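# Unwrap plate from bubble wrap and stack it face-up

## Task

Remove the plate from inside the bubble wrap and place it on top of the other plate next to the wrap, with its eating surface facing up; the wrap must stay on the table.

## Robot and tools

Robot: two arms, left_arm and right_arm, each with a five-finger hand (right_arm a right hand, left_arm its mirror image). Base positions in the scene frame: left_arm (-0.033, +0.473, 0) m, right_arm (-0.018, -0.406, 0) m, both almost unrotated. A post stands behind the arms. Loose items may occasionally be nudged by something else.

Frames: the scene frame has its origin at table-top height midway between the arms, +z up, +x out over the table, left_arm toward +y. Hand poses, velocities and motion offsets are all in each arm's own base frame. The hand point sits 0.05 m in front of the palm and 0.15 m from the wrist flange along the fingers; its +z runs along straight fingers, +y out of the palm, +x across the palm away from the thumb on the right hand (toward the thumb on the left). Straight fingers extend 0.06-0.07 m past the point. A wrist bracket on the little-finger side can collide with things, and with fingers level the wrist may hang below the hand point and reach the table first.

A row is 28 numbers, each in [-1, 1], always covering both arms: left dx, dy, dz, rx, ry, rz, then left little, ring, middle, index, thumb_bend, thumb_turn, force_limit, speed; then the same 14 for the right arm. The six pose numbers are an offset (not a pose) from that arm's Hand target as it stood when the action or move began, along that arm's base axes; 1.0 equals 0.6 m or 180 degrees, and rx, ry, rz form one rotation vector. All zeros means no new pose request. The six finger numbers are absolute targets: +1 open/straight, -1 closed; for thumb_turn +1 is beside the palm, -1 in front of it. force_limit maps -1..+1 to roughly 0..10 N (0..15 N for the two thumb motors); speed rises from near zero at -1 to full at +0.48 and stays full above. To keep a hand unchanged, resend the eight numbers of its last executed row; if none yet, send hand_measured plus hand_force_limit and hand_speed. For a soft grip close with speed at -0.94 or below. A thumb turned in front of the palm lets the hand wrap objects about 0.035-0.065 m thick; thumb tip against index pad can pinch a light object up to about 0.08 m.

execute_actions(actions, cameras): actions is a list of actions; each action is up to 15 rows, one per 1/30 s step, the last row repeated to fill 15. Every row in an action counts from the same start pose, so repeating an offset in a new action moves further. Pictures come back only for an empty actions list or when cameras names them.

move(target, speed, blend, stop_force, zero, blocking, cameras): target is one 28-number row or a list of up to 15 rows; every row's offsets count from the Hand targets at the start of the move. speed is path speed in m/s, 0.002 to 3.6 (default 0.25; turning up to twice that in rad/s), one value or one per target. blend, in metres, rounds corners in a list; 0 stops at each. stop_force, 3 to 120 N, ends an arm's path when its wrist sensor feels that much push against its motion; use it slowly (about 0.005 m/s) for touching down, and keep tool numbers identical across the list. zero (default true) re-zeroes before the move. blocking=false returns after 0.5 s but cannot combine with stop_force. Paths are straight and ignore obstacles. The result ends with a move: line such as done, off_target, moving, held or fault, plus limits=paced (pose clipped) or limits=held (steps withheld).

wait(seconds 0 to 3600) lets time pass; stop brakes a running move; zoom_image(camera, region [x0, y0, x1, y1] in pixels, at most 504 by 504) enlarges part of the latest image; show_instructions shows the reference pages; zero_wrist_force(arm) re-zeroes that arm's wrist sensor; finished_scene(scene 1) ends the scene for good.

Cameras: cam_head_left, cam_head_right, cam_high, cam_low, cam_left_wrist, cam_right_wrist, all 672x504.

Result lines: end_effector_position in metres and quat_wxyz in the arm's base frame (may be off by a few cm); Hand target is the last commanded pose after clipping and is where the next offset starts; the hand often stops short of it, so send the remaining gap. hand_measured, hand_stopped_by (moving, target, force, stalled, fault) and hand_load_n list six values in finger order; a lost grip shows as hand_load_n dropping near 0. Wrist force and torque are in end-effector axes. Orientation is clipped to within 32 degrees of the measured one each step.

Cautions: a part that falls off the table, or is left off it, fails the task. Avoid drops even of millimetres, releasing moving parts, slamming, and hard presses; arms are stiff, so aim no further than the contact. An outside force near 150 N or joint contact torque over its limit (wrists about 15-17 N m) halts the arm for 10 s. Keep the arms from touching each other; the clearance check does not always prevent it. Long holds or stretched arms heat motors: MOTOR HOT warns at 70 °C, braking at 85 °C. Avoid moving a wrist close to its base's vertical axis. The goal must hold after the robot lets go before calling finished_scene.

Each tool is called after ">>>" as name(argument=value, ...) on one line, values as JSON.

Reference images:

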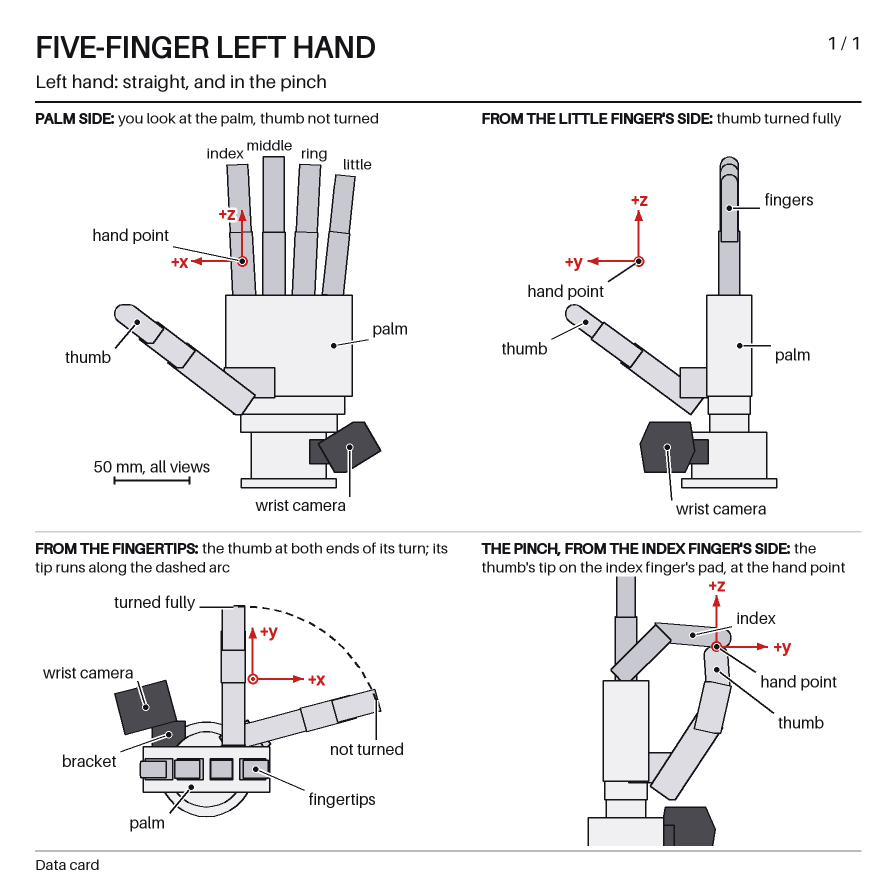

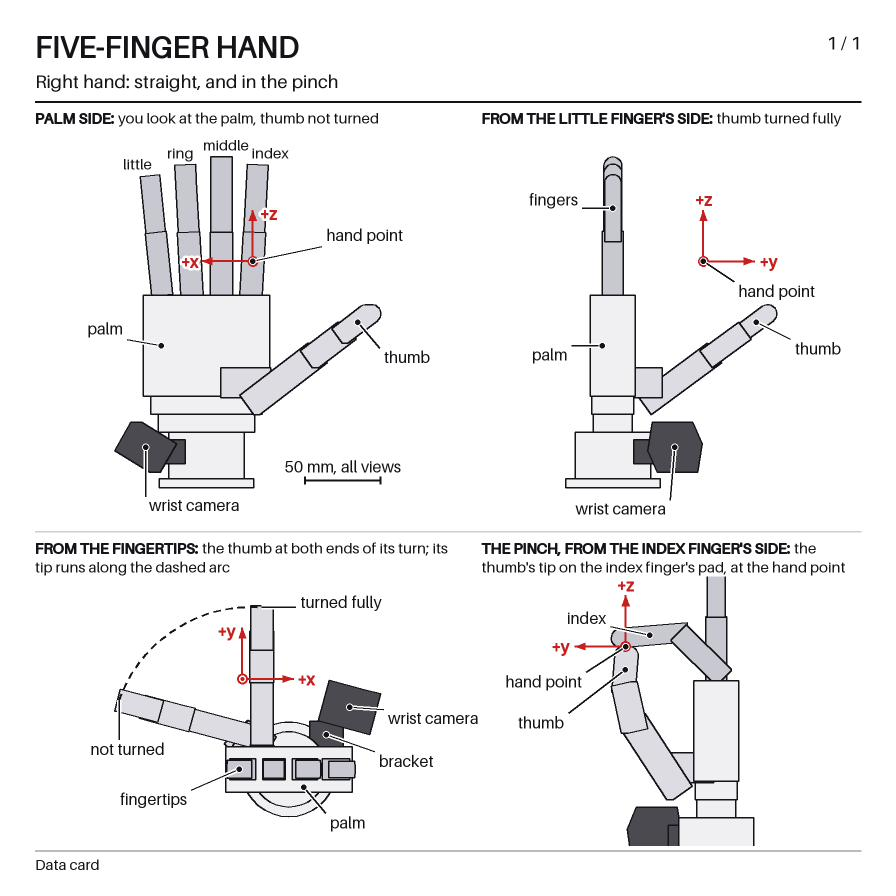

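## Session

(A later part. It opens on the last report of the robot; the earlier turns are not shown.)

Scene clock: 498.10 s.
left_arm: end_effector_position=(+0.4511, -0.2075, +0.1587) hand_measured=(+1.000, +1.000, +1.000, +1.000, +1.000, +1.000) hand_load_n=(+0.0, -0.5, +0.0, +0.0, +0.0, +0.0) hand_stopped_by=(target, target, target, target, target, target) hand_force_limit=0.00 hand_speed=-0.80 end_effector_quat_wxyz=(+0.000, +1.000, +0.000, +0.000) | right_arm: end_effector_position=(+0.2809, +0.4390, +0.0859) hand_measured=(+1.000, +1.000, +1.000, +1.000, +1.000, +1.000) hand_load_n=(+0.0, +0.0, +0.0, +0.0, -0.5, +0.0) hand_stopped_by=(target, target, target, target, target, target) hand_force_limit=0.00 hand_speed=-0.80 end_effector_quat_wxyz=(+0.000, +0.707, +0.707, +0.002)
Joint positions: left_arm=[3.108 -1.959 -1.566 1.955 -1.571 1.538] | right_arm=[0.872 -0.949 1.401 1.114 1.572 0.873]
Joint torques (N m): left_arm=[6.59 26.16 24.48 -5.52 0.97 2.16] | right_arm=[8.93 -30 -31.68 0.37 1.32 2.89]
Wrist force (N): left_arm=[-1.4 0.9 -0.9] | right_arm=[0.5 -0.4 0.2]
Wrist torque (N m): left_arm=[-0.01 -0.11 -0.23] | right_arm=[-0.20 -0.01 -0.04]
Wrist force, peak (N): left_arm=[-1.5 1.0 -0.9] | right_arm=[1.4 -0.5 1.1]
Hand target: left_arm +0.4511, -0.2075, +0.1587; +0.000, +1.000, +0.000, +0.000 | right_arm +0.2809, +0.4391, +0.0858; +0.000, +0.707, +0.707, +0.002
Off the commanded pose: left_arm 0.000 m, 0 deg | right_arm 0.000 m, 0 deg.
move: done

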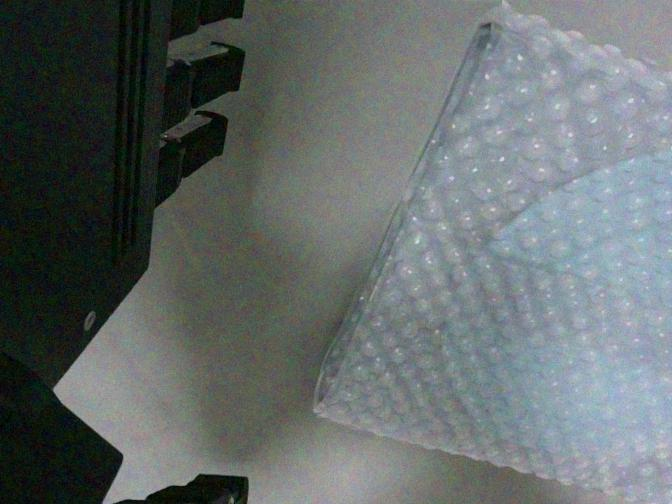

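>>> move(target=[0,0,0,0,0,0,1,1,1,1,1,1,0,-0.8,-0.064,-0.093,0,0,0,0,-1,-1,-1,-1,1,1,0,0], cameras=["cam_right_wrist"])

>>> move(target=[0,0,0,0,0,0,1,1,1,1,1,1,0,-0.8,0.0,0.0,-0.06,0,0,0,-1,-1,-1,-1,1,1,0,0], cameras=["cam_right_wrist"])

>>> zoom_image(camera="cam_right_wrist", region=[322, 0, 672, 300])

Scene clock: 537.53 s.
left_arm: end_effector_position=(+0.4511, -0.2075, +0.1587) hand_measured=(+1.000, +1.000, +1.000, +1.000, +1.000, +1.000) hand_load_n=(+0.0, +0.0, +0.0, +0.0, +0.0, +0.0) hand_stopped_by=(target, target, target, target, target, target) hand_force_limit=0.00 hand_speed=-0.80 end_effector_quat_wxyz=(+0.000, +1.000, +0.000, +0.000) | right_arm: end_effector_position=(+0.2426, +0.3833, +0.0858) hand_measured=(-1.000, -1.000, -1.000, -1.000, +1.000, +1.000) hand_load_n=(+0.0, +0.0, +0.0, +0.0, -0.5, +0.0) hand_stopped_by=(target, target, target, target, target, target) hand_force_limit=0.00 hand_speed=0.00 end_effector_quat_wxyz=(+0.000, +0.707, +0.707, +0.002)
Joint positions: left_arm=[3.108 -1.959 -1.566 1.955 -1.571 1.538] | right_arm=[0.858 -1.092 1.637 1.022 1.572 0.858]
Joint torques (N m): left_arm=[4.91 25.74 23.13 -5.4 1.09 2.03] | right_arm=[-10.42 -47.52 -1.35 0.43 -1.03 -2.24]
Wrist force (N): left_arm=[-1.4 0.9 -0.6] | right_arm=[0.6 -0.7 0.5]
Wrist torque (N m): left_arm=[-0.03 -0.11 -0.23] | right_arm=[-0.27 -0.03 -0.04]
Wrist force, peak (N): left_arm=[-1.5 1.0 -0.9] | right_arm=[1.6 -0.5 0.3]
Hand target: left_arm +0.4511, -0.2075, +0.1587; +0.000, +1.000, +0.000, +0.000 | right_arm +0.2425, +0.3833, +0.0858; +0.000, +0.707, +0.707, +0.002
Off the commanded pose: left_arm 0.000 m, 0 deg | right_arm 0.000 m, 0 deg.
move: done

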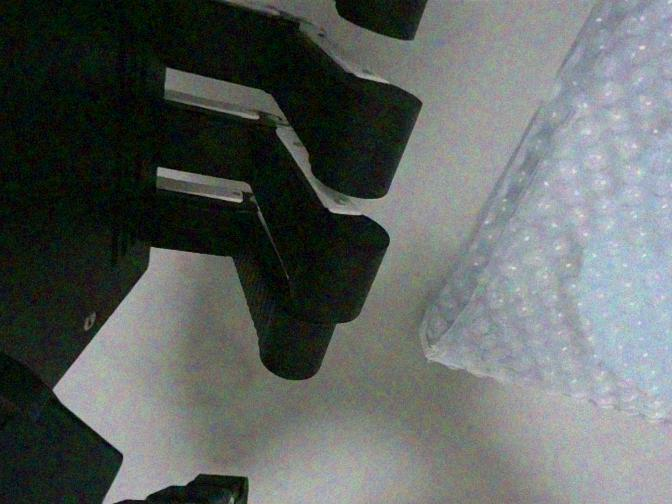

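Scene clock: 538.33 s.
left_arm: end_effector_position=(+0.4511, -0.2075, +0.1587) hand_measured=(+1.000, +1.000, +1.000, +1.000, +1.000, +1.000) hand_load_n=(+0.0, +0.0, +0.0, +0.0, -0.5, +0.0) hand_stopped_by=(target, target, target, target, target, target) hand_force_limit=0.00 hand_speed=-0.80 end_effector_quat_wxyz=(+0.000, +1.000, +0.000, +0.000) | right_arm: end_effector_position=(+0.2425, +0.3833, +0.0499) hand_measured=(-1.000, -1.000, -1.000, -1.000, +1.000, +1.000) hand_load_n=(+0.0, +0.0, +0.0, +0.0, +0.0, +0.0) hand_stopped_by=(target, target, target, target, target, target) hand_force_limit=0.00 hand_speed=0.00 end_effector_quat_wxyz=(+0.000, +0.707, +0.707, +0.002)
Joint positions: left_arm=[3.108 -1.959 -1.566 1.955 -1.571 1.538] | right_arm=[0.858 -1.045 1.671 0.941 1.572 0.858]
Joint torques (N m): left_arm=[5.52 25.76 23.3 -5.34 1.04 2.13] | right_arm=[-10.3 -24.1 -0.79 0.61 0.64 -1.98]
Wrist force (N): left_arm=[-1.4 0.8 -0.7] | right_arm=[0.6 -0.5 0.3]
Wrist torque (N m): left_arm=[-0.04 -0.10 -0.23] | right_arm=[-0.20 -0.02 -0.03]
Wrist force, peak (N): left_arm=[-1.4 1.1 -0.7] | right_arm=[0.7 -0.9 0.9]
Hand target: left_arm +0.4511, -0.2075, +0.1587; +0.000, +1.000, +0.000, +0.000 | right_arm +0.2425, +0.3833, +0.0498; +0.000, +0.707, +0.707, +0.002
Off the commanded pose: left_arm 0.000 m, 0 deg | right_arm 0.000 m, 0 deg.
move: done

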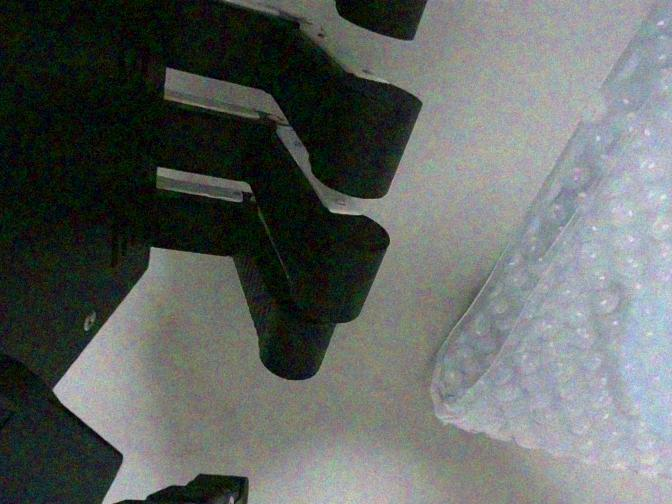

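Scaled by 1.440 from the camera's image (finer frame: 960x720).

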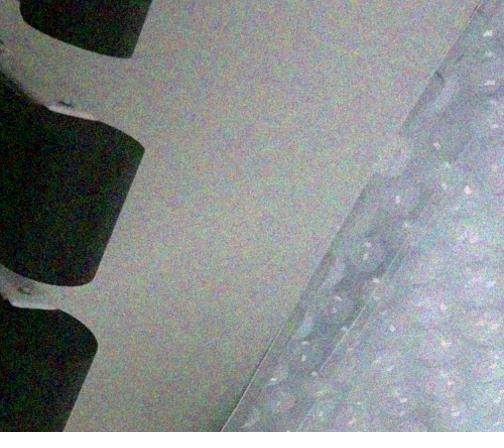

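>>> move(target=[0,0,0,0,0,0,1,1,1,1,1,1,0,-0.8,-0.035,-0.133,0.0,0,0,0,0,0,0,0,1,1,0,0], cameras=["cam_right_wrist","cam_high","cam_low","cam_head_left"])

Scene clock: 597.03 s.
left_arm: end_effector_position=(+0.4511, -0.2075, +0.1587) hand_measured=(+1.000, +1.000, +1.000, +1.000, +1.000, +1.000) hand_load_n=(+0.0, +0.0, +0.0, +0.0, +0.0, +0.0) hand_stopped_by=(target, target, target, target, target, target) hand_force_limit=0.00 hand_speed=-0.80 end_effector_quat_wxyz=(+0.000, +1.000, +0.000, +0.000) | right_arm: end_effector_position=(+0.2215, +0.3036, +0.0498) hand_measured=(+0.000, +0.000, +0.000, +0.000, +1.000, +1.000) hand_load_n=(+0.0, +0.0, +0.0, +0.0, +0.0, +0.0) hand_stopped_by=(target, target, target, target, target, target) hand_force_limit=0.00 hand_speed=0.00 end_effector_quat_wxyz=(+0.000, +0.707, +0.707, +0.002)
Joint positions: left_arm=[3.108 -1.959 -1.566 1.955 -1.571 1.538] | right_arm=[0.754 -1.207 1.93 0.844 1.571 0.755]
Joint torques (N m): left_arm=[3.89 26.48 23.18 -5.5 0.97 2.13] | right_arm=[-8.09 -40.85 -2.32 0.04 -0.93 -2.42]
Wrist force (N): left_arm=[-1.4 0.7 -0.6] | right_arm=[0.6 -1.0 0.2]
Wrist torque (N m): left_arm=[-0.05 -0.11 -0.22] | right_arm=[-0.28 -0.01 0.05]
Wrist force, peak (N): left_arm=[-1.6 0.7 -0.8] | right_arm=[1.6 -0.6 0.1]
Hand target: left_arm +0.4511, -0.2075, +0.1587; +0.000, +1.000, +0.000, +0.000 | right_arm +0.2215, +0.3035, +0.0498; +0.000, +0.707, +0.707, +0.002
Off the commanded pose: left_arm 0.000 m, 0 deg | right_arm 0.000 m, 0 deg.
move: done
Images, in order (width x height): cam_head_left 672x504, cam_high 672x504, cam_low 672x504, cam_right_wrist 672x504.

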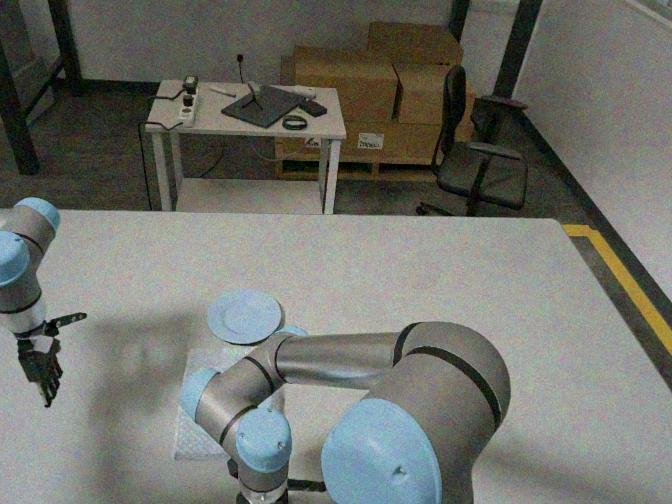

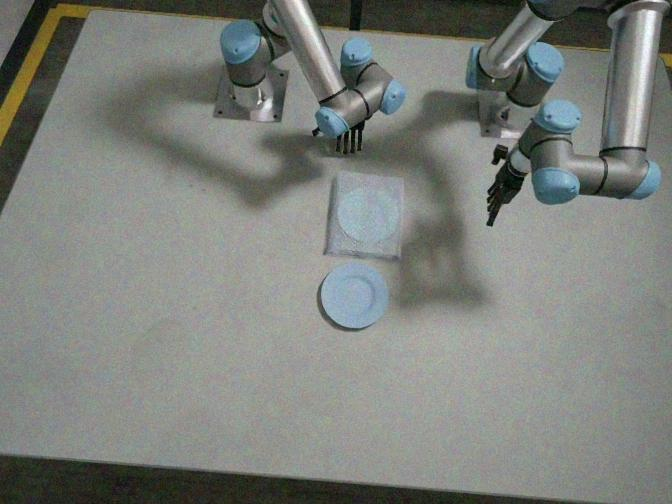

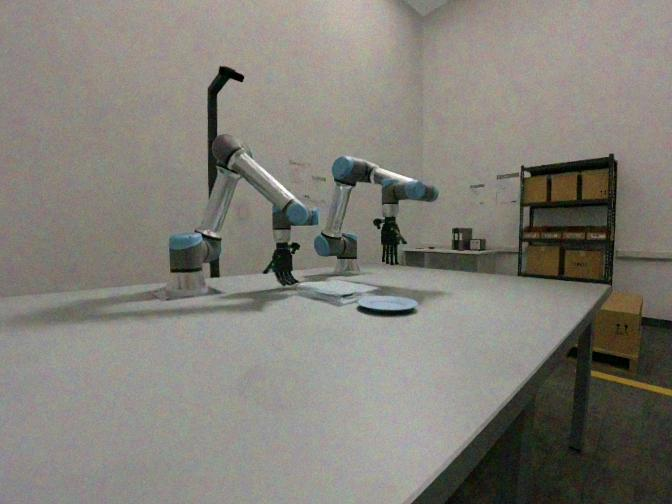

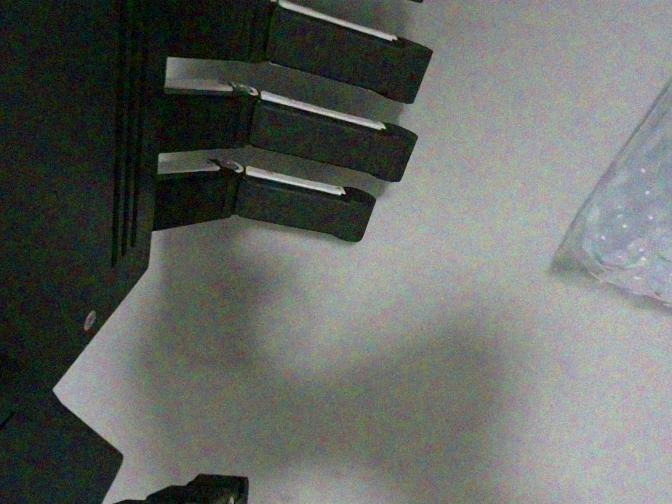

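>>> move(target=[0,0,0,0,0,0,1,1,1,1,1,1,0,-0.8,0,0.042,0.0,0,0,0,0,0,0,0,1,1,0,0], cameras=[])

>>> move(target=[0,0,0,0,0,0,1,1,1,1,1,1,0,-0.8,0,0.0,-0.07,0,0,0,0,0,0,0,1,1,0,0], cameras=["cam_right_wrist"], speed=0.01, stop_force=4)

Scene clock: 609.80 s.
left_arm: end_effector_position=(+0.4511, -0.2075, +0.1587) hand_measured=(+1.000, +1.000, +1.000, +1.000, +1.000, +1.000) hand_load_n=(+0.0, +0.0, +0.0, +0.0, +0.0, +0.0) hand_stopped_by=(target, target, target, target, target, target) hand_force_limit=0.00 hand_speed=-0.80 end_effector_quat_wxyz=(+0.000, +1.000, +0.000, +0.000) | right_arm: end_effector_position=(+0.2215, +0.3286, +0.0498) hand_measured=(+0.000, +0.000, +0.000, +0.000, +1.000, +1.000) hand_load_n=(+0.5, +0.0, +0.0, -0.5, +0.0, +0.0) hand_stopped_by=(target, target, target, target, target, target) hand_force_limit=0.00 hand_speed=0.00 end_effector_quat_wxyz=(+0.000, +0.707, +0.707, +0.002)
Joint positions: left_arm=[3.108 -1.959 -1.566 1.955 -1.571 1.538] | right_arm=[0.804 -1.162 1.86 0.869 1.572 0.805]
Joint torques (N m): left_arm=[6.51 24.77 23.51 -5.37 0.83 2.25] | right_arm=[10.4 -19.98 -26.94 5.11 1.28 2.88]
Wrist force (N): left_arm=[-1.4 0.9 -0.7] | right_arm=[0.5 -0.8 0.1]
Wrist torque (N m): left_arm=[-0.03 -0.11 -0.23] | right_arm=[-0.26 0.01 -0.04]
Wrist force, peak (N): left_arm=[-1.5 1.0 -0.8] | right_arm=[1.2 -1.0 0.6]
Hand target: left_arm +0.4511, -0.2075, +0.1587; +0.000, +1.000, +0.000, +0.000 | right_arm +0.2215, +0.3287, +0.0498; +0.000, +0.707, +0.707, +0.002
Off the commanded pose: left_arm 0.000 m, 0 deg | right_arm 0.000 m, 0 deg.
move: done

Scene clock: 613.50 s.
left_arm: end_effector_position=(+0.4511, -0.2075, +0.1587) hand_measured=(+1.000, +1.000, +1.000, +1.000, +1.000, +1.000) hand_load_n=(+0.0, +0.0, +0.0, +0.0, +0.0, +0.0) hand_stopped_by=(target, target, target, target, target, target) hand_force_limit=0.00 hand_speed=-0.80 end_effector_quat_wxyz=(+0.000, +1.000, +0.000, +0.000) | right_arm: end_effector_position=(+0.2215, +0.3287, +0.0256) hand_measured=(+0.000, +0.000, +0.000, +0.000, +1.000, +1.000) hand_load_n=(+0.0, -2.5, -0.5, -1.0, +0.0, +0.0) hand_stopped_by=(target, target, target, target, target, target) hand_force_limit=0.00 hand_speed=0.00 end_effector_quat_wxyz=(+0.000, +0.707, +0.707, +0.002)
Joint positions: left_arm=[3.108 -1.959 -1.566 1.955 -1.571 1.538] | right_arm=[0.804 -1.122 1.879 0.81 1.572 0.805]
Joint torques (N m): left_arm=[6.75 25.54 23.74 -5.35 0.83 2.28] | right_arm=[3.72 -41.85 -26.35 3.94 1.27 2.46]
Wrist force (N): left_arm=[-1.4 0.9 -0.6] | right_arm=[-1.9 -1.5 -3.8]
Wrist torque (N m): left_arm=[-0.03 -0.11 -0.22] | right_arm=[-0.19 0.20 -0.10]
Wrist force, peak (N): left_arm=[-1.4 1.1 -0.9] | right_arm=[0.2 -4.4 -7.1]
Hand target: left_arm +0.4511, -0.2075, +0.1587; +0.000, +1.000, +0.000, +0.000 | right_arm +0.2215, +0.3287, +0.0256; +0.000, +0.707, +0.707, +0.002 (not the last commanded pose)
Off the commanded pose: left_arm 0.000 m, 0 deg | right_arm 0.018 m, 0 deg.
move: contact (right_arm)

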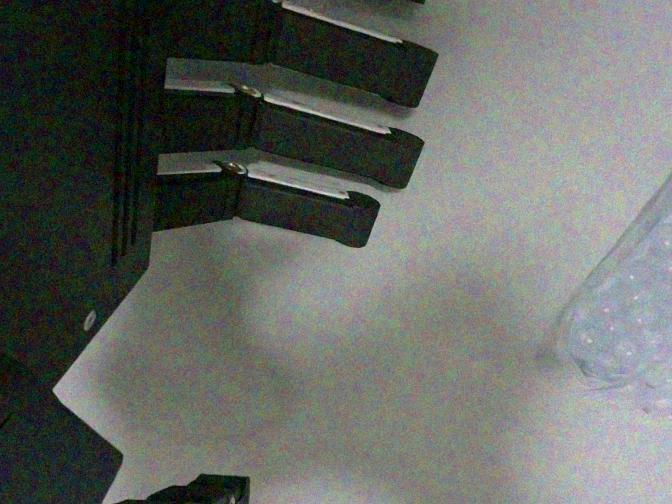

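>>> move(target=[[0,0,0,0,0,0,1,1,1,1,1,1,0,-0.8,0,0.0,0.011,0,0,0,0,0,0,0,1,1,0,0],[0,0,0,0,0,0,1,1,1,1,1,1,0,-0.8,0.11,0.0,0.011,0,0,0,0,0,0,0,1,1,0,0]], cameras=["cam_right_wrist"], speed=0.04)

>>> zoom_image(camera="cam_right_wrist", region=[272, 0, 672, 400])

Scene clock: 622.00 s.
left_arm: end_effector_position=(+0.4511, -0.2075, +0.1587) hand_measured=(+1.000, +1.000, +1.000, +1.000, +1.000, +1.000) hand_load_n=(+0.0, +0.0, +0.0, +0.0, +0.0, +0.0) hand_stopped_by=(target, target, target, target, target, target) hand_force_limit=0.00 hand_speed=-0.80 end_effector_quat_wxyz=(+0.000, +1.000, +0.000, +0.000) | right_arm: end_effector_position=(+0.2874, +0.3287, +0.0322) hand_measured=(+0.000, +0.000, +0.000, +0.000, +1.000, +1.000) hand_load_n=(+0.0, +0.0, +0.0, +0.5, +0.0, +0.0) hand_stopped_by=(target, target, target, target, target, target) hand_force_limit=0.00 hand_speed=0.00 end_effector_quat_wxyz=(+0.000, +0.707, +0.707, +0.002)
Joint positions: left_arm=[3.108 -1.959 -1.566 1.955 -1.571 1.538] | right_arm=[0.689 -1.073 1.774 0.865 1.571 0.689]
Joint torques (N m): left_arm=[4.57 25.67 22.68 -5.32 0.69 2.36] | right_arm=[-8.95 -24.2 -25.24 5.25 -0.97 -2.54]
Wrist force (N): left_arm=[-1.5 0.9 -0.7] | right_arm=[1.2 -0.9 0.1]
Wrist torque (N m): left_arm=[-0.02 -0.08 -0.24] | right_arm=[-0.27 -0.10 0.07]
Wrist force, peak (N): left_arm=[-1.5 1.0 -0.8] | right_arm=[-2.2 -1.9 -4.3]
Hand target: left_arm +0.4511, -0.2075, +0.1587; +0.000, +1.000, +0.000, +0.000 | right_arm +0.2875, +0.3287, +0.0322; +0.000, +0.707, +0.707, +0.002
Off the commanded pose: left_arm 0.000 m, 0 deg | right_arm 0.000 m, 0 deg.
move: done

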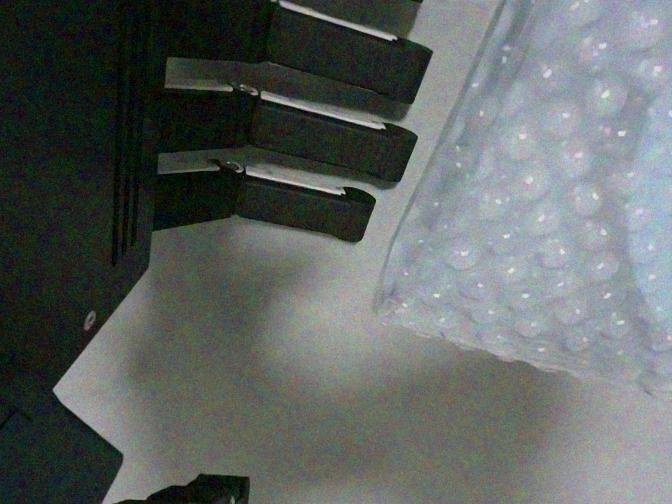

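Scaled by 1.260 from the camera's image (finer frame: 960x720).

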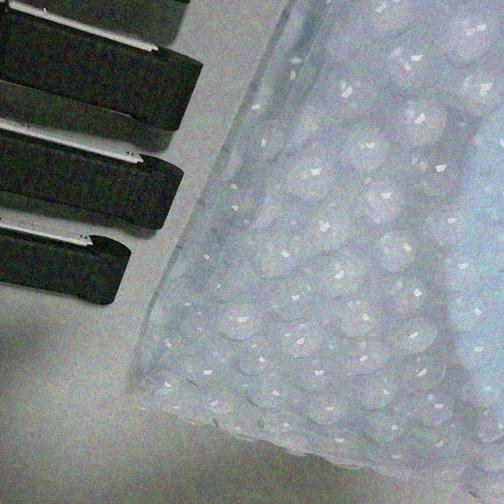

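>>> move(target=[0,0,0,0,0,0,1,1,1,1,1,1,0,-0.8,0.05,0.0,0,0,0,0,0,0,0,0,1,1,0,0], cameras=["cam_right_wrist"], speed=0.03, stop_force=4)

>>> zoom_image(camera="cam_right_wrist", region=[272, 0, 672, 400])

Scene clock: 629.73 s.
left_arm: end_effector_position=(+0.4511, -0.2075, +0.1587) hand_measured=(+1.000, +1.000, +1.000, +1.000, +1.000, +1.000) hand_load_n=(+0.0, +0.0, +0.0, +0.0, +0.0, +0.0) hand_stopped_by=(target, target, target, target, target, target) hand_force_limit=0.00 hand_speed=-0.80 end_effector_quat_wxyz=(+0.000, +1.000, +0.000, +0.000) | right_arm: end_effector_position=(+0.3175, +0.3287, +0.0322) hand_measured=(+0.000, +0.000, +0.000, +0.000, +1.000, +1.000) hand_load_n=(+0.0, +0.0, +0.0, +0.0, +0.0, +0.0) hand_stopped_by=(target, target, target, target, target, target) hand_force_limit=0.00 hand_speed=0.00 end_effector_quat_wxyz=(+0.000, +0.707, +0.707, +0.002)
Joint positions: left_arm=[3.108 -1.959 -1.566 1.955 -1.571 1.538] | right_arm=[0.643 -1.04 1.719 0.888 1.571 0.644]
Joint torques (N m): left_arm=[4.25 26.1 22.33 -5.34 0.53 2.21] | right_arm=[-10.38 -24.07 -27.66 5.33 -1.01 -2.67]
Wrist force (N): left_arm=[-1.5 0.8 -0.8] | right_arm=[1.0 -1.4 0.5]
Wrist torque (N m): left_arm=[-0.03 -0.09 -0.23] | right_arm=[-0.33 -0.10 0.04]
Wrist force, peak (N): left_arm=[-1.6 0.8 -0.8] | right_arm=[1.0 -1.5 0.1]
Hand target: left_arm +0.4511, -0.2075, +0.1587; +0.000, +1.000, +0.000, +0.000 | right_arm +0.3175, +0.3287, +0.0322; +0.000, +0.707, +0.707, +0.002
Off the commanded pose: left_arm 0.000 m, 0 deg | right_arm 0.000 m, 0 deg.
move: done

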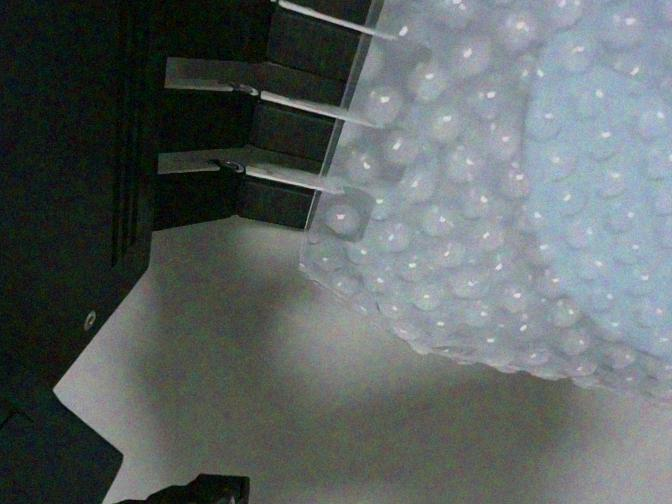

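Scaled by 1.260 from the camera's image (finer frame: 960x720).

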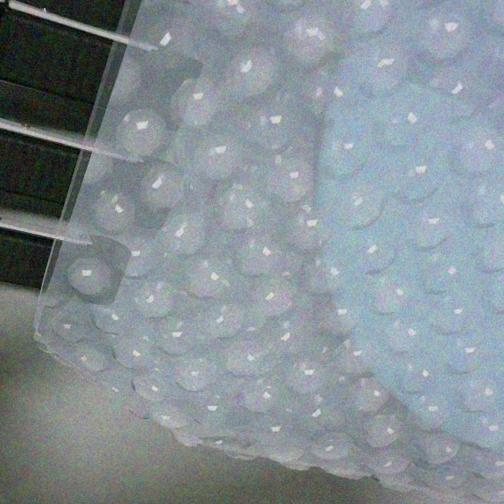

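>>> move(target=[0,0,0,0,0,0,1,1,1,1,1,1,0,-0.8,0.035,0.0,0,0,0,0,0,0,0,0,1,1,0,0], cameras=["cam_right_wrist"], speed=0.03, stop_force=4)

Scene clock: 635.53 s.
left_arm: end_effector_position=(+0.4511, -0.2075, +0.1587) hand_measured=(+1.000, +1.000, +1.000, +1.000, +1.000, +1.000) hand_load_n=(+0.0, +0.0, +0.0, +0.0, +0.0, -0.5) hand_stopped_by=(target, target, target, target, target, target) hand_force_limit=0.00 hand_speed=-0.80 end_effector_quat_wxyz=(+0.000, +1.000, +0.000, +0.000) | right_arm: end_effector_position=(+0.3385, +0.3287, +0.0322) hand_measured=(+0.000, +0.000, +0.000, +0.000, +1.000, +1.000) hand_load_n=(+0.0, +0.0, +0.0, +0.0, +0.0, +0.0) hand_stopped_by=(target, target, target, target, target, target) hand_force_limit=0.00 hand_speed=0.00 end_effector_quat_wxyz=(+0.000, +0.707, +0.707, +0.002)
Joint positions: left_arm=[3.108 -1.959 -1.566 1.955 -1.571 1.538] | right_arm=[0.614 -1.016 1.678 0.905 1.571 0.615]
Joint torques (N m): left_arm=[3.93 24.98 22.84 -5.31 0.52 2.26] | right_arm=[-10.93 -25.43 -27.58 5.2 -0.89 -2.64]
Wrist force (N): left_arm=[-1.4 0.9 -0.8] | right_arm=[0.6 -1.1 -0.1]
Wrist torque (N m): left_arm=[-0.01 -0.11 -0.23] | right_arm=[-0.23 -0.02 0.03]
Wrist force, peak (N): left_arm=[-1.7 0.9 -0.6] | right_arm=[1.1 -1.8 -0.2]
Hand target: left_arm +0.4511, -0.2075, +0.1587; +0.000, +1.000, +0.000, +0.000 | right_arm +0.3385, +0.3287, +0.0322; +0.000, +0.707, +0.707, +0.002
Off the commanded pose: left_arm 0.000 m, 0 deg | right_arm 0.000 m, 0 deg.
move: done

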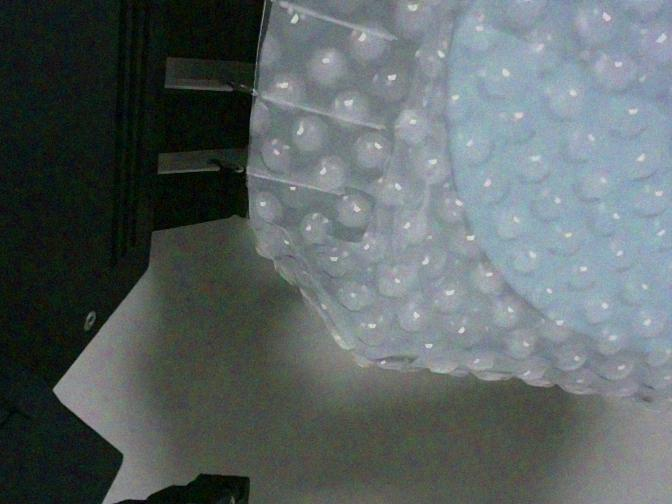

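>>> move(target=[0,0,0,0,0,0,1,1,1,1,1,1,0,-0.8,0,0.0,0.06,0,0,0,0,0,0,0,1,1,0,0], cameras=["cam_right_wrist","cam_high","cam_low"], speed=0.05)

>>> zoom_image(camera="cam_high", region=[290, 110, 430, 270])

Scene clock: 641.13 s.
left_arm: end_effector_position=(+0.4511, -0.2075, +0.1587) hand_measured=(+1.000, +1.000, +1.000, +1.000, +1.000, +1.000) hand_load_n=(+0.0, +0.0, +0.0, +0.0, -0.5, +0.0) hand_stopped_by=(target, target, target, target, target, target) hand_force_limit=0.00 hand_speed=-0.80 end_effector_quat_wxyz=(+0.000, +1.000, +0.000, +0.000) | right_arm: end_effector_position=(+0.3385, +0.3287, +0.0681) hand_measured=(+0.000, +0.000, +0.000, +0.000, +1.000, +1.000) hand_load_n=(+0.0, +0.0, +0.0, +0.0, +0.0, +0.0) hand_stopped_by=(target, target, target, target, target, target) hand_force_limit=0.00 hand_speed=0.00 end_effector_quat_wxyz=(+0.000, +0.707, +0.707, +0.002)
Joint positions: left_arm=[3.108 -1.959 -1.566 1.955 -1.571 1.538] | right_arm=[0.614 -1.065 1.648 0.984 1.571 0.615]
Joint torques (N m): left_arm=[5.07 25.86 21.25 -5.26 0.48 2.21] | right_arm=[-8.48 -47.04 -28.42 5.09 -0.36 -2.52]
Wrist force (N): left_arm=[-1.3 0.7 -0.9] | right_arm=[0.8 -0.6 0.3]
Wrist torque (N m): left_arm=[-0.04 -0.12 -0.22] | right_arm=[-0.21 -0.05 0.05]
Wrist force, peak (N): left_arm=[-1.4 1.1 -0.8] | right_arm=[0.3 -2.7 1.1]
Hand target: left_arm +0.4511, -0.2075, +0.1587; +0.000, +1.000, +0.000, +0.000 | right_arm +0.3385, +0.3287, +0.0682; +0.000, +0.707, +0.707, +0.002
Off the commanded pose: left_arm 0.000 m, 0 deg | right_arm 0.000 m, 0 deg.
move: done
Images, in order (width x height): cam_high 672x504, cam_low 672x504, cam_right_wrist 672x504.

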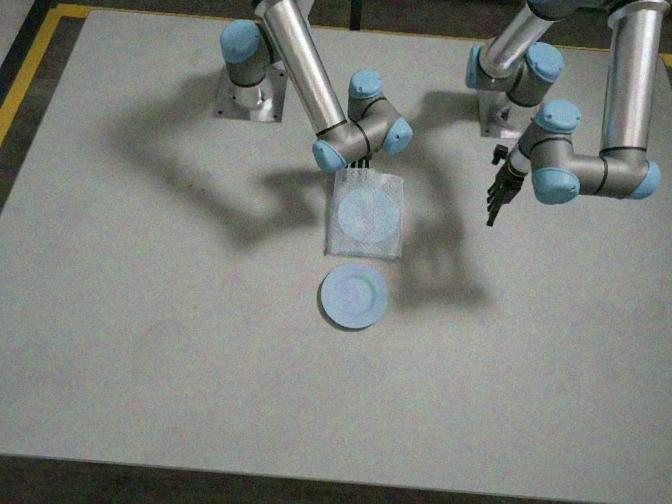

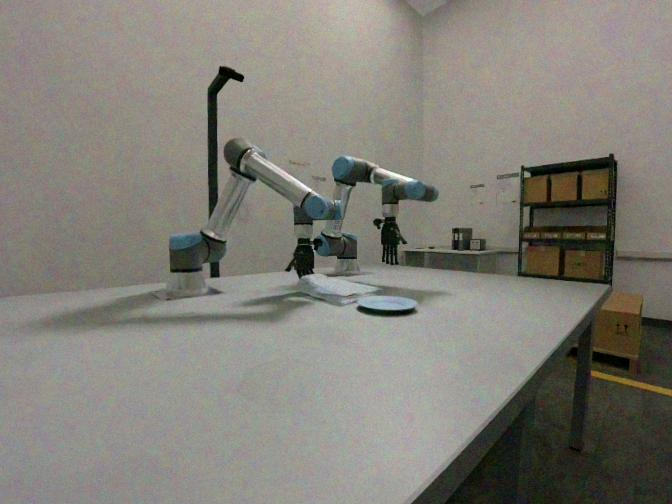

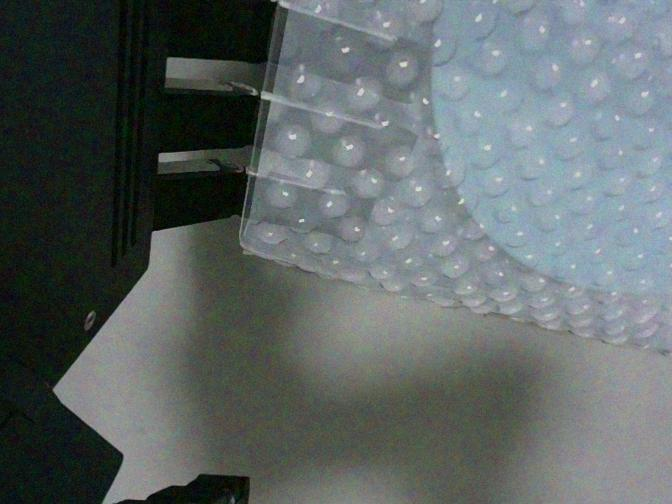

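Scaled by 3.150 from the camera's image (finer frame: 960x720).

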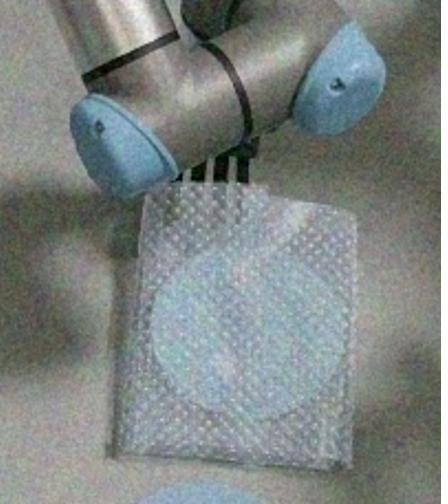

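>>> move(target=[0,0,0,0,0,0,1,1,1,1,1,1,0,-0.8,0,0.0,0.08,0,0,0,0,0,0,0,1,1,0,0], cameras=["cam_right_wrist","cam_high","cam_low"], speed=0.05)

>>> zoom_image(camera="cam_high", region=[290, 110, 430, 270])

>>> zoom_image(camera="cam_low", region=[260, 230, 420, 330])

Scene clock: 650.20 s.
left_arm: end_effector_position=(+0.4511, -0.2075, +0.1587) hand_measured=(+1.000, +1.000, +1.000, +1.000, +1.000, +1.000) hand_load_n=(+0.0, +0.0, +0.0, +0.0, +0.0, +0.0) hand_stopped_by=(target, target, target, target, target, target) hand_force_limit=0.00 hand_speed=-0.80 end_effector_quat_wxyz=(+0.000, +1.000, +0.000, +0.000) | right_arm: end_effector_position=(+0.3385, +0.3287, +0.1161) hand_measured=(+0.000, +0.000, +0.000, +0.000, +1.000, +1.000) hand_load_n=(+0.0, +0.0, +0.0, +0.0, +0.0, +0.0) hand_stopped_by=(target, target, target, target, target, target) hand_force_limit=0.00 hand_speed=0.00 end_effector_quat_wxyz=(+0.000, +0.707, +0.707, +0.002)
Joint positions: left_arm=[3.108 -1.959 -1.566 1.955 -1.571 1.538] | right_arm=[0.614 -1.122 1.596 1.093 1.571 0.615]
Joint torques (N m): left_arm=[4.66 26.02 22.48 -5.45 0.16 2.4] | right_arm=[-4.78 -46.09 -29.37 5.56 0.46 -0.62]
Wrist force (N): left_arm=[-1.3 0.9 -0.8] | right_arm=[0.9 -0.9 0.1]
Wrist torque (N m): left_arm=[-0.01 -0.12 -0.22] | right_arm=[-0.25 -0.07 0.05]
Wrist force, peak (N): left_arm=[-1.5 1.1 -0.9] | right_arm=[1.0 -1.1 0.2]
Hand target: left_arm +0.4511, -0.2075, +0.1587; +0.000, +1.000, +0.000, +0.000 | right_arm +0.3385, +0.3287, +0.1162; +0.000, +0.707, +0.707, +0.002
Off the commanded pose: left_arm 0.000 m, 0 deg | right_arm 0.000 m, 0 deg.
move: done
Images, in order (width x height): cam_high 672x504, cam_low 672x504, cam_right_wrist 672x504.

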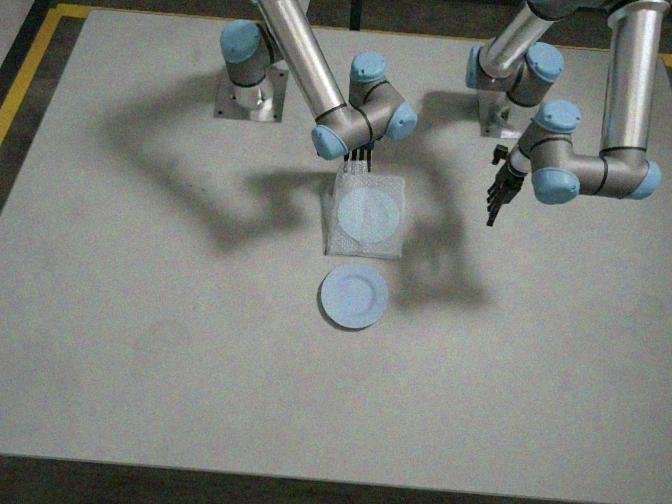

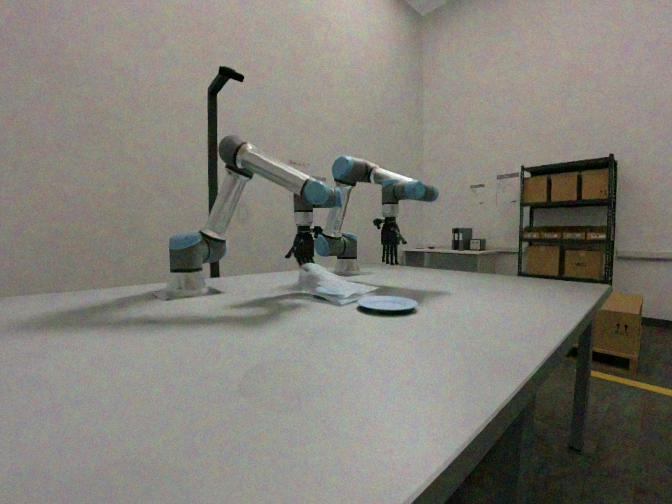

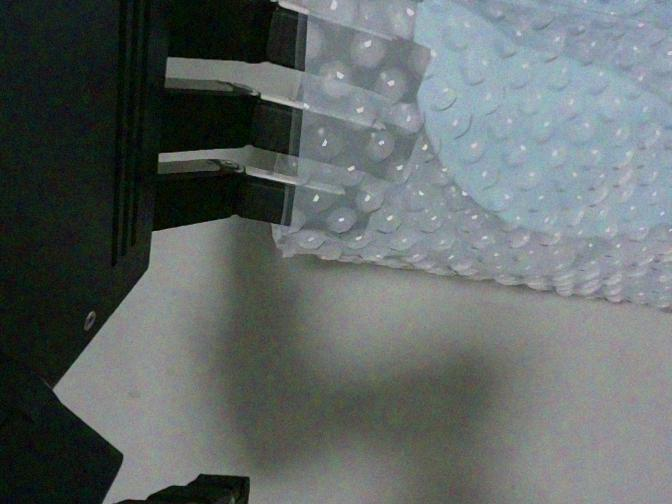

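Scaled by 3.150 from the camera's image (finer frame: 960x720).

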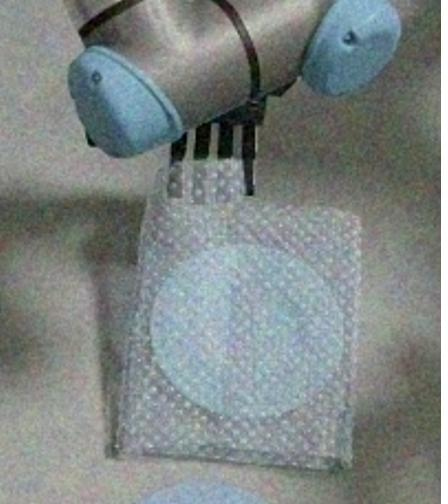

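Scaled by 3.150 from the camera's image (finer frame: 960x720).

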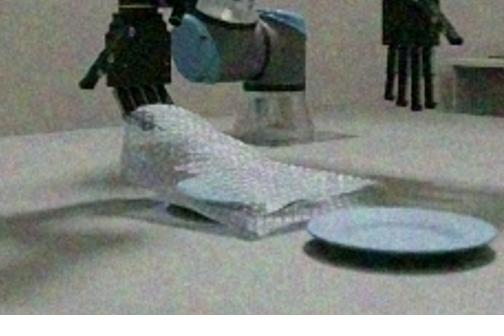

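>>> move(target=[0,0,0,0,0,0,1,1,1,1,1,1,0,-0.8,0.03,-0.15,0.0,0,0,0,0,0,0,0,1,1,0,0], cameras=["cam_right_wrist","cam_high","cam_low"], speed=0.08)

>>> zoom_image(camera="cam_high", region=[290, 110, 430, 270])

>>> zoom_image(camera="cam_low", region=[260, 230, 420, 330])

Scene clock: 664.10 s.
left_arm: end_effector_position=(+0.4511, -0.2075, +0.1587) hand_measured=(+1.000, +1.000, +1.000, +1.000, +1.000, +1.000) hand_load_n=(+0.0, +0.0, +0.0, +0.0, +0.0, +0.0) hand_stopped_by=(target, target, target, target, target, target) hand_force_limit=0.00 hand_speed=-0.80 end_effector_quat_wxyz=(+0.000, +1.000, +0.000, +0.000) | right_arm: end_effector_position=(+0.3565, +0.2388, +0.1162) hand_measured=(+0.000, +0.000, +0.000, +0.000, +1.000, +1.000) hand_load_n=(+0.0, +0.0, +0.0, +0.0, +0.0, +0.0) hand_stopped_by=(target, target, target, target, target, target) hand_force_limit=0.00 hand_speed=0.00 end_effector_quat_wxyz=(+0.000, +0.707, +0.707, +0.002)
Joint positions: left_arm=[3.108 -1.959 -1.566 1.955 -1.571 1.538] | right_arm=[0.399 -1.241 1.769 1.038 1.57 0.399]
Joint torques (N m): left_arm=[3.5 26.82 21.28 -5.27 0.06 2.23] | right_arm=[-12.43 -42.04 -4.03 0.45 -0.96 -2.65]
Wrist force (N): left_arm=[-1.4 0.7 -0.7] | right_arm=[0.6 -0.8 0.2]
Wrist torque (N m): left_arm=[-0.05 -0.11 -0.22] | right_arm=[-0.24 -0.02 0.05]
Wrist force, peak (N): left_arm=[-1.6 0.9 -0.7] | right_arm=[1.4 -0.8 0.1]
Hand target: left_arm +0.4511, -0.2075, +0.1587; +0.000, +1.000, +0.000, +0.000 | right_arm +0.3565, +0.2387, +0.1162; +0.000, +0.707, +0.707, +0.002
Off the commanded pose: left_arm 0.000 m, 0 deg | right_arm 0.000 m, 0 deg.
move: done
Images, in order (width x height): cam_high 672x504, cam_low 672x504, cam_right_wrist 672x504.

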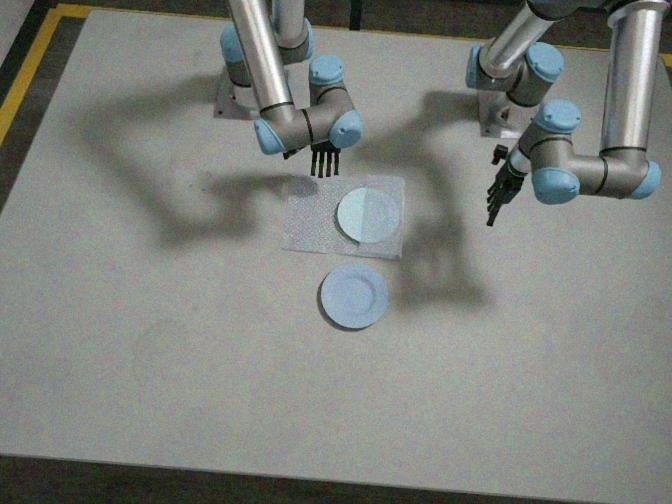

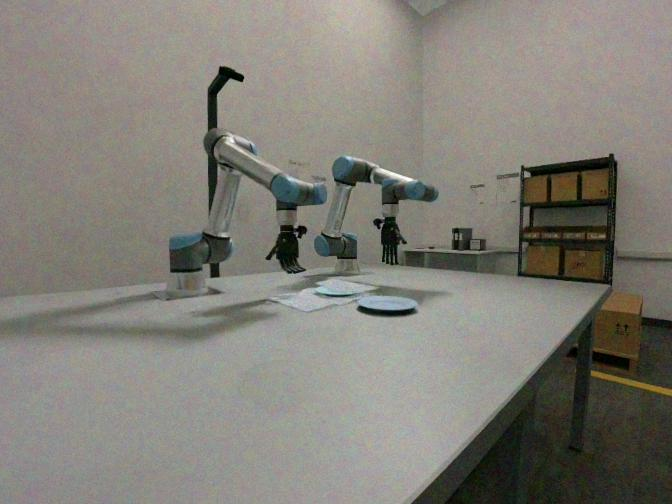

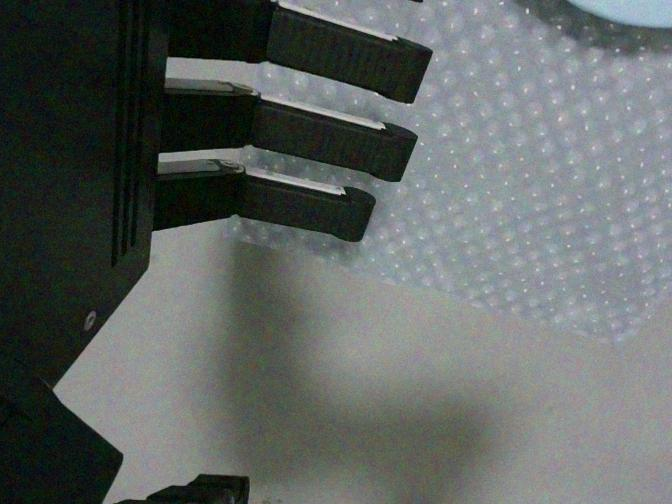

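Scaled by 3.150 from the camera's image (finer frame: 960x720).

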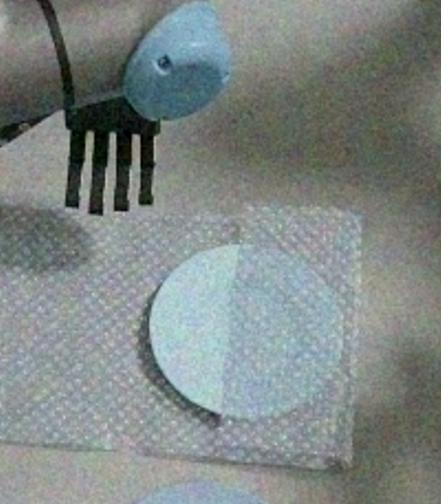

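Scaled by 3.150 from the camera's image (finer frame: 960x720).

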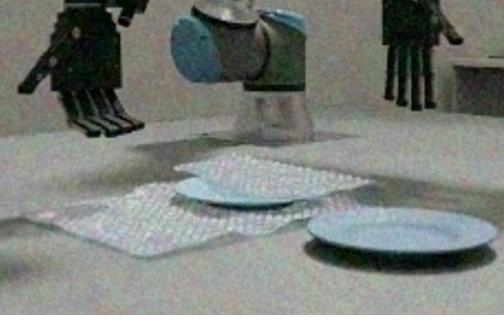

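>>> move(target=[0,0,0,0,0,0,1,1,1,1,1,1,0,-0.8,-0.07,0.25,0.08,0,0,0,0,0,0,0,1,1,0,0], cameras=["cam_right_wrist"], speed=0.15)

>>> zoom_image(camera="cam_right_wrist", region=[272, 0, 672, 400])

Scene clock: 672.13 s.
left_arm: end_effector_position=(+0.4511, -0.2075, +0.1587) hand_measured=(+1.000, +1.000, +1.000, +1.000, +1.000, +1.000) hand_load_n=(+0.0, +0.0, +0.0, +0.0, +0.0, +0.0) hand_stopped_by=(target, target, target, target, target, target) hand_force_limit=0.00 hand_speed=-0.80 end_effector_quat_wxyz=(+0.000, +1.000, +0.000, +0.000) | right_arm: end_effector_position=(+0.3145, +0.3886, +0.1642) hand_measured=(+0.000, +0.000, +0.000, +0.000, +1.000, +1.000) hand_load_n=(+0.0, +0.0, +0.0, +0.0, +0.0, +0.0) hand_stopped_by=(target, target, target, target, target, target) hand_force_limit=0.00 hand_speed=0.00 end_effector_quat_wxyz=(+0.000, +0.707, +0.707, +0.002)
Joint positions: left_arm=[3.108 -1.959 -1.566 1.955 -1.571 1.538] | right_arm=[0.751 -1.085 1.405 1.246 1.571 0.751]
Joint torques (N m): left_arm=[4.09 26.42 21.27 -5.22 0.22 2.09] | right_arm=[10.19 -26.43 -29.66 5.28 1.29 2.95]
Wrist force (N): left_arm=[-1.1 1.0 -0.7] | right_arm=[0.5 -0.8 0.4]
Wrist torque (N m): left_arm=[-0.01 -0.15 -0.21] | right_arm=[-0.27 -0.01 -0.04]
Wrist force, peak (N): left_arm=[-1.4 1.1 -1.0] | right_arm=[1.4 -1.0 0.1]
Hand target: left_arm +0.4511, -0.2075, +0.1587; +0.000, +1.000, +0.000, +0.000 | right_arm +0.3145, +0.3887, +0.1642; +0.000, +0.707, +0.707, +0.002
Off the commanded pose: left_arm 0.000 m, 0 deg | right_arm 0.000 m, 0 deg.
move: done

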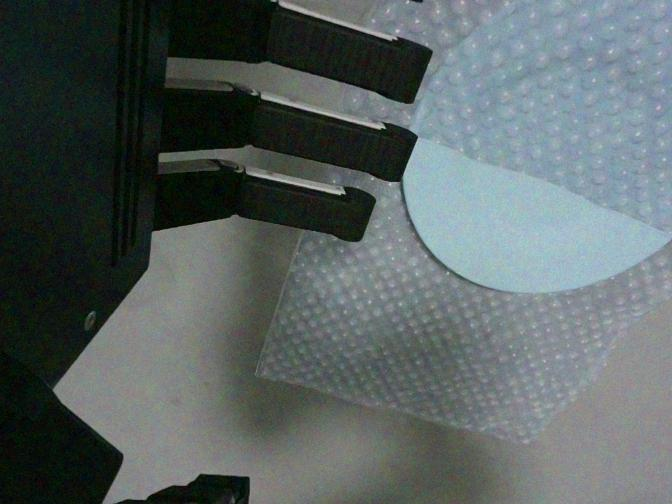

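Scaled by 1.260 from the camera's image (finer frame: 960x720).

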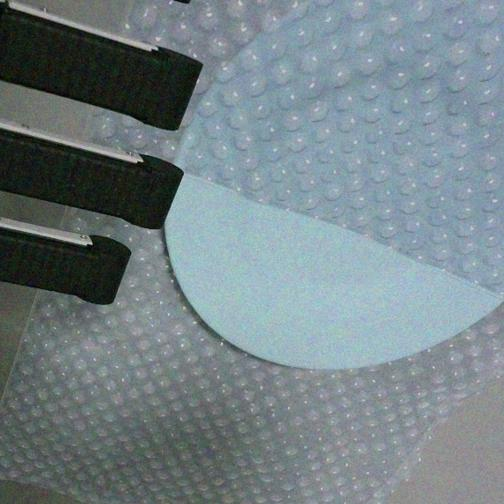

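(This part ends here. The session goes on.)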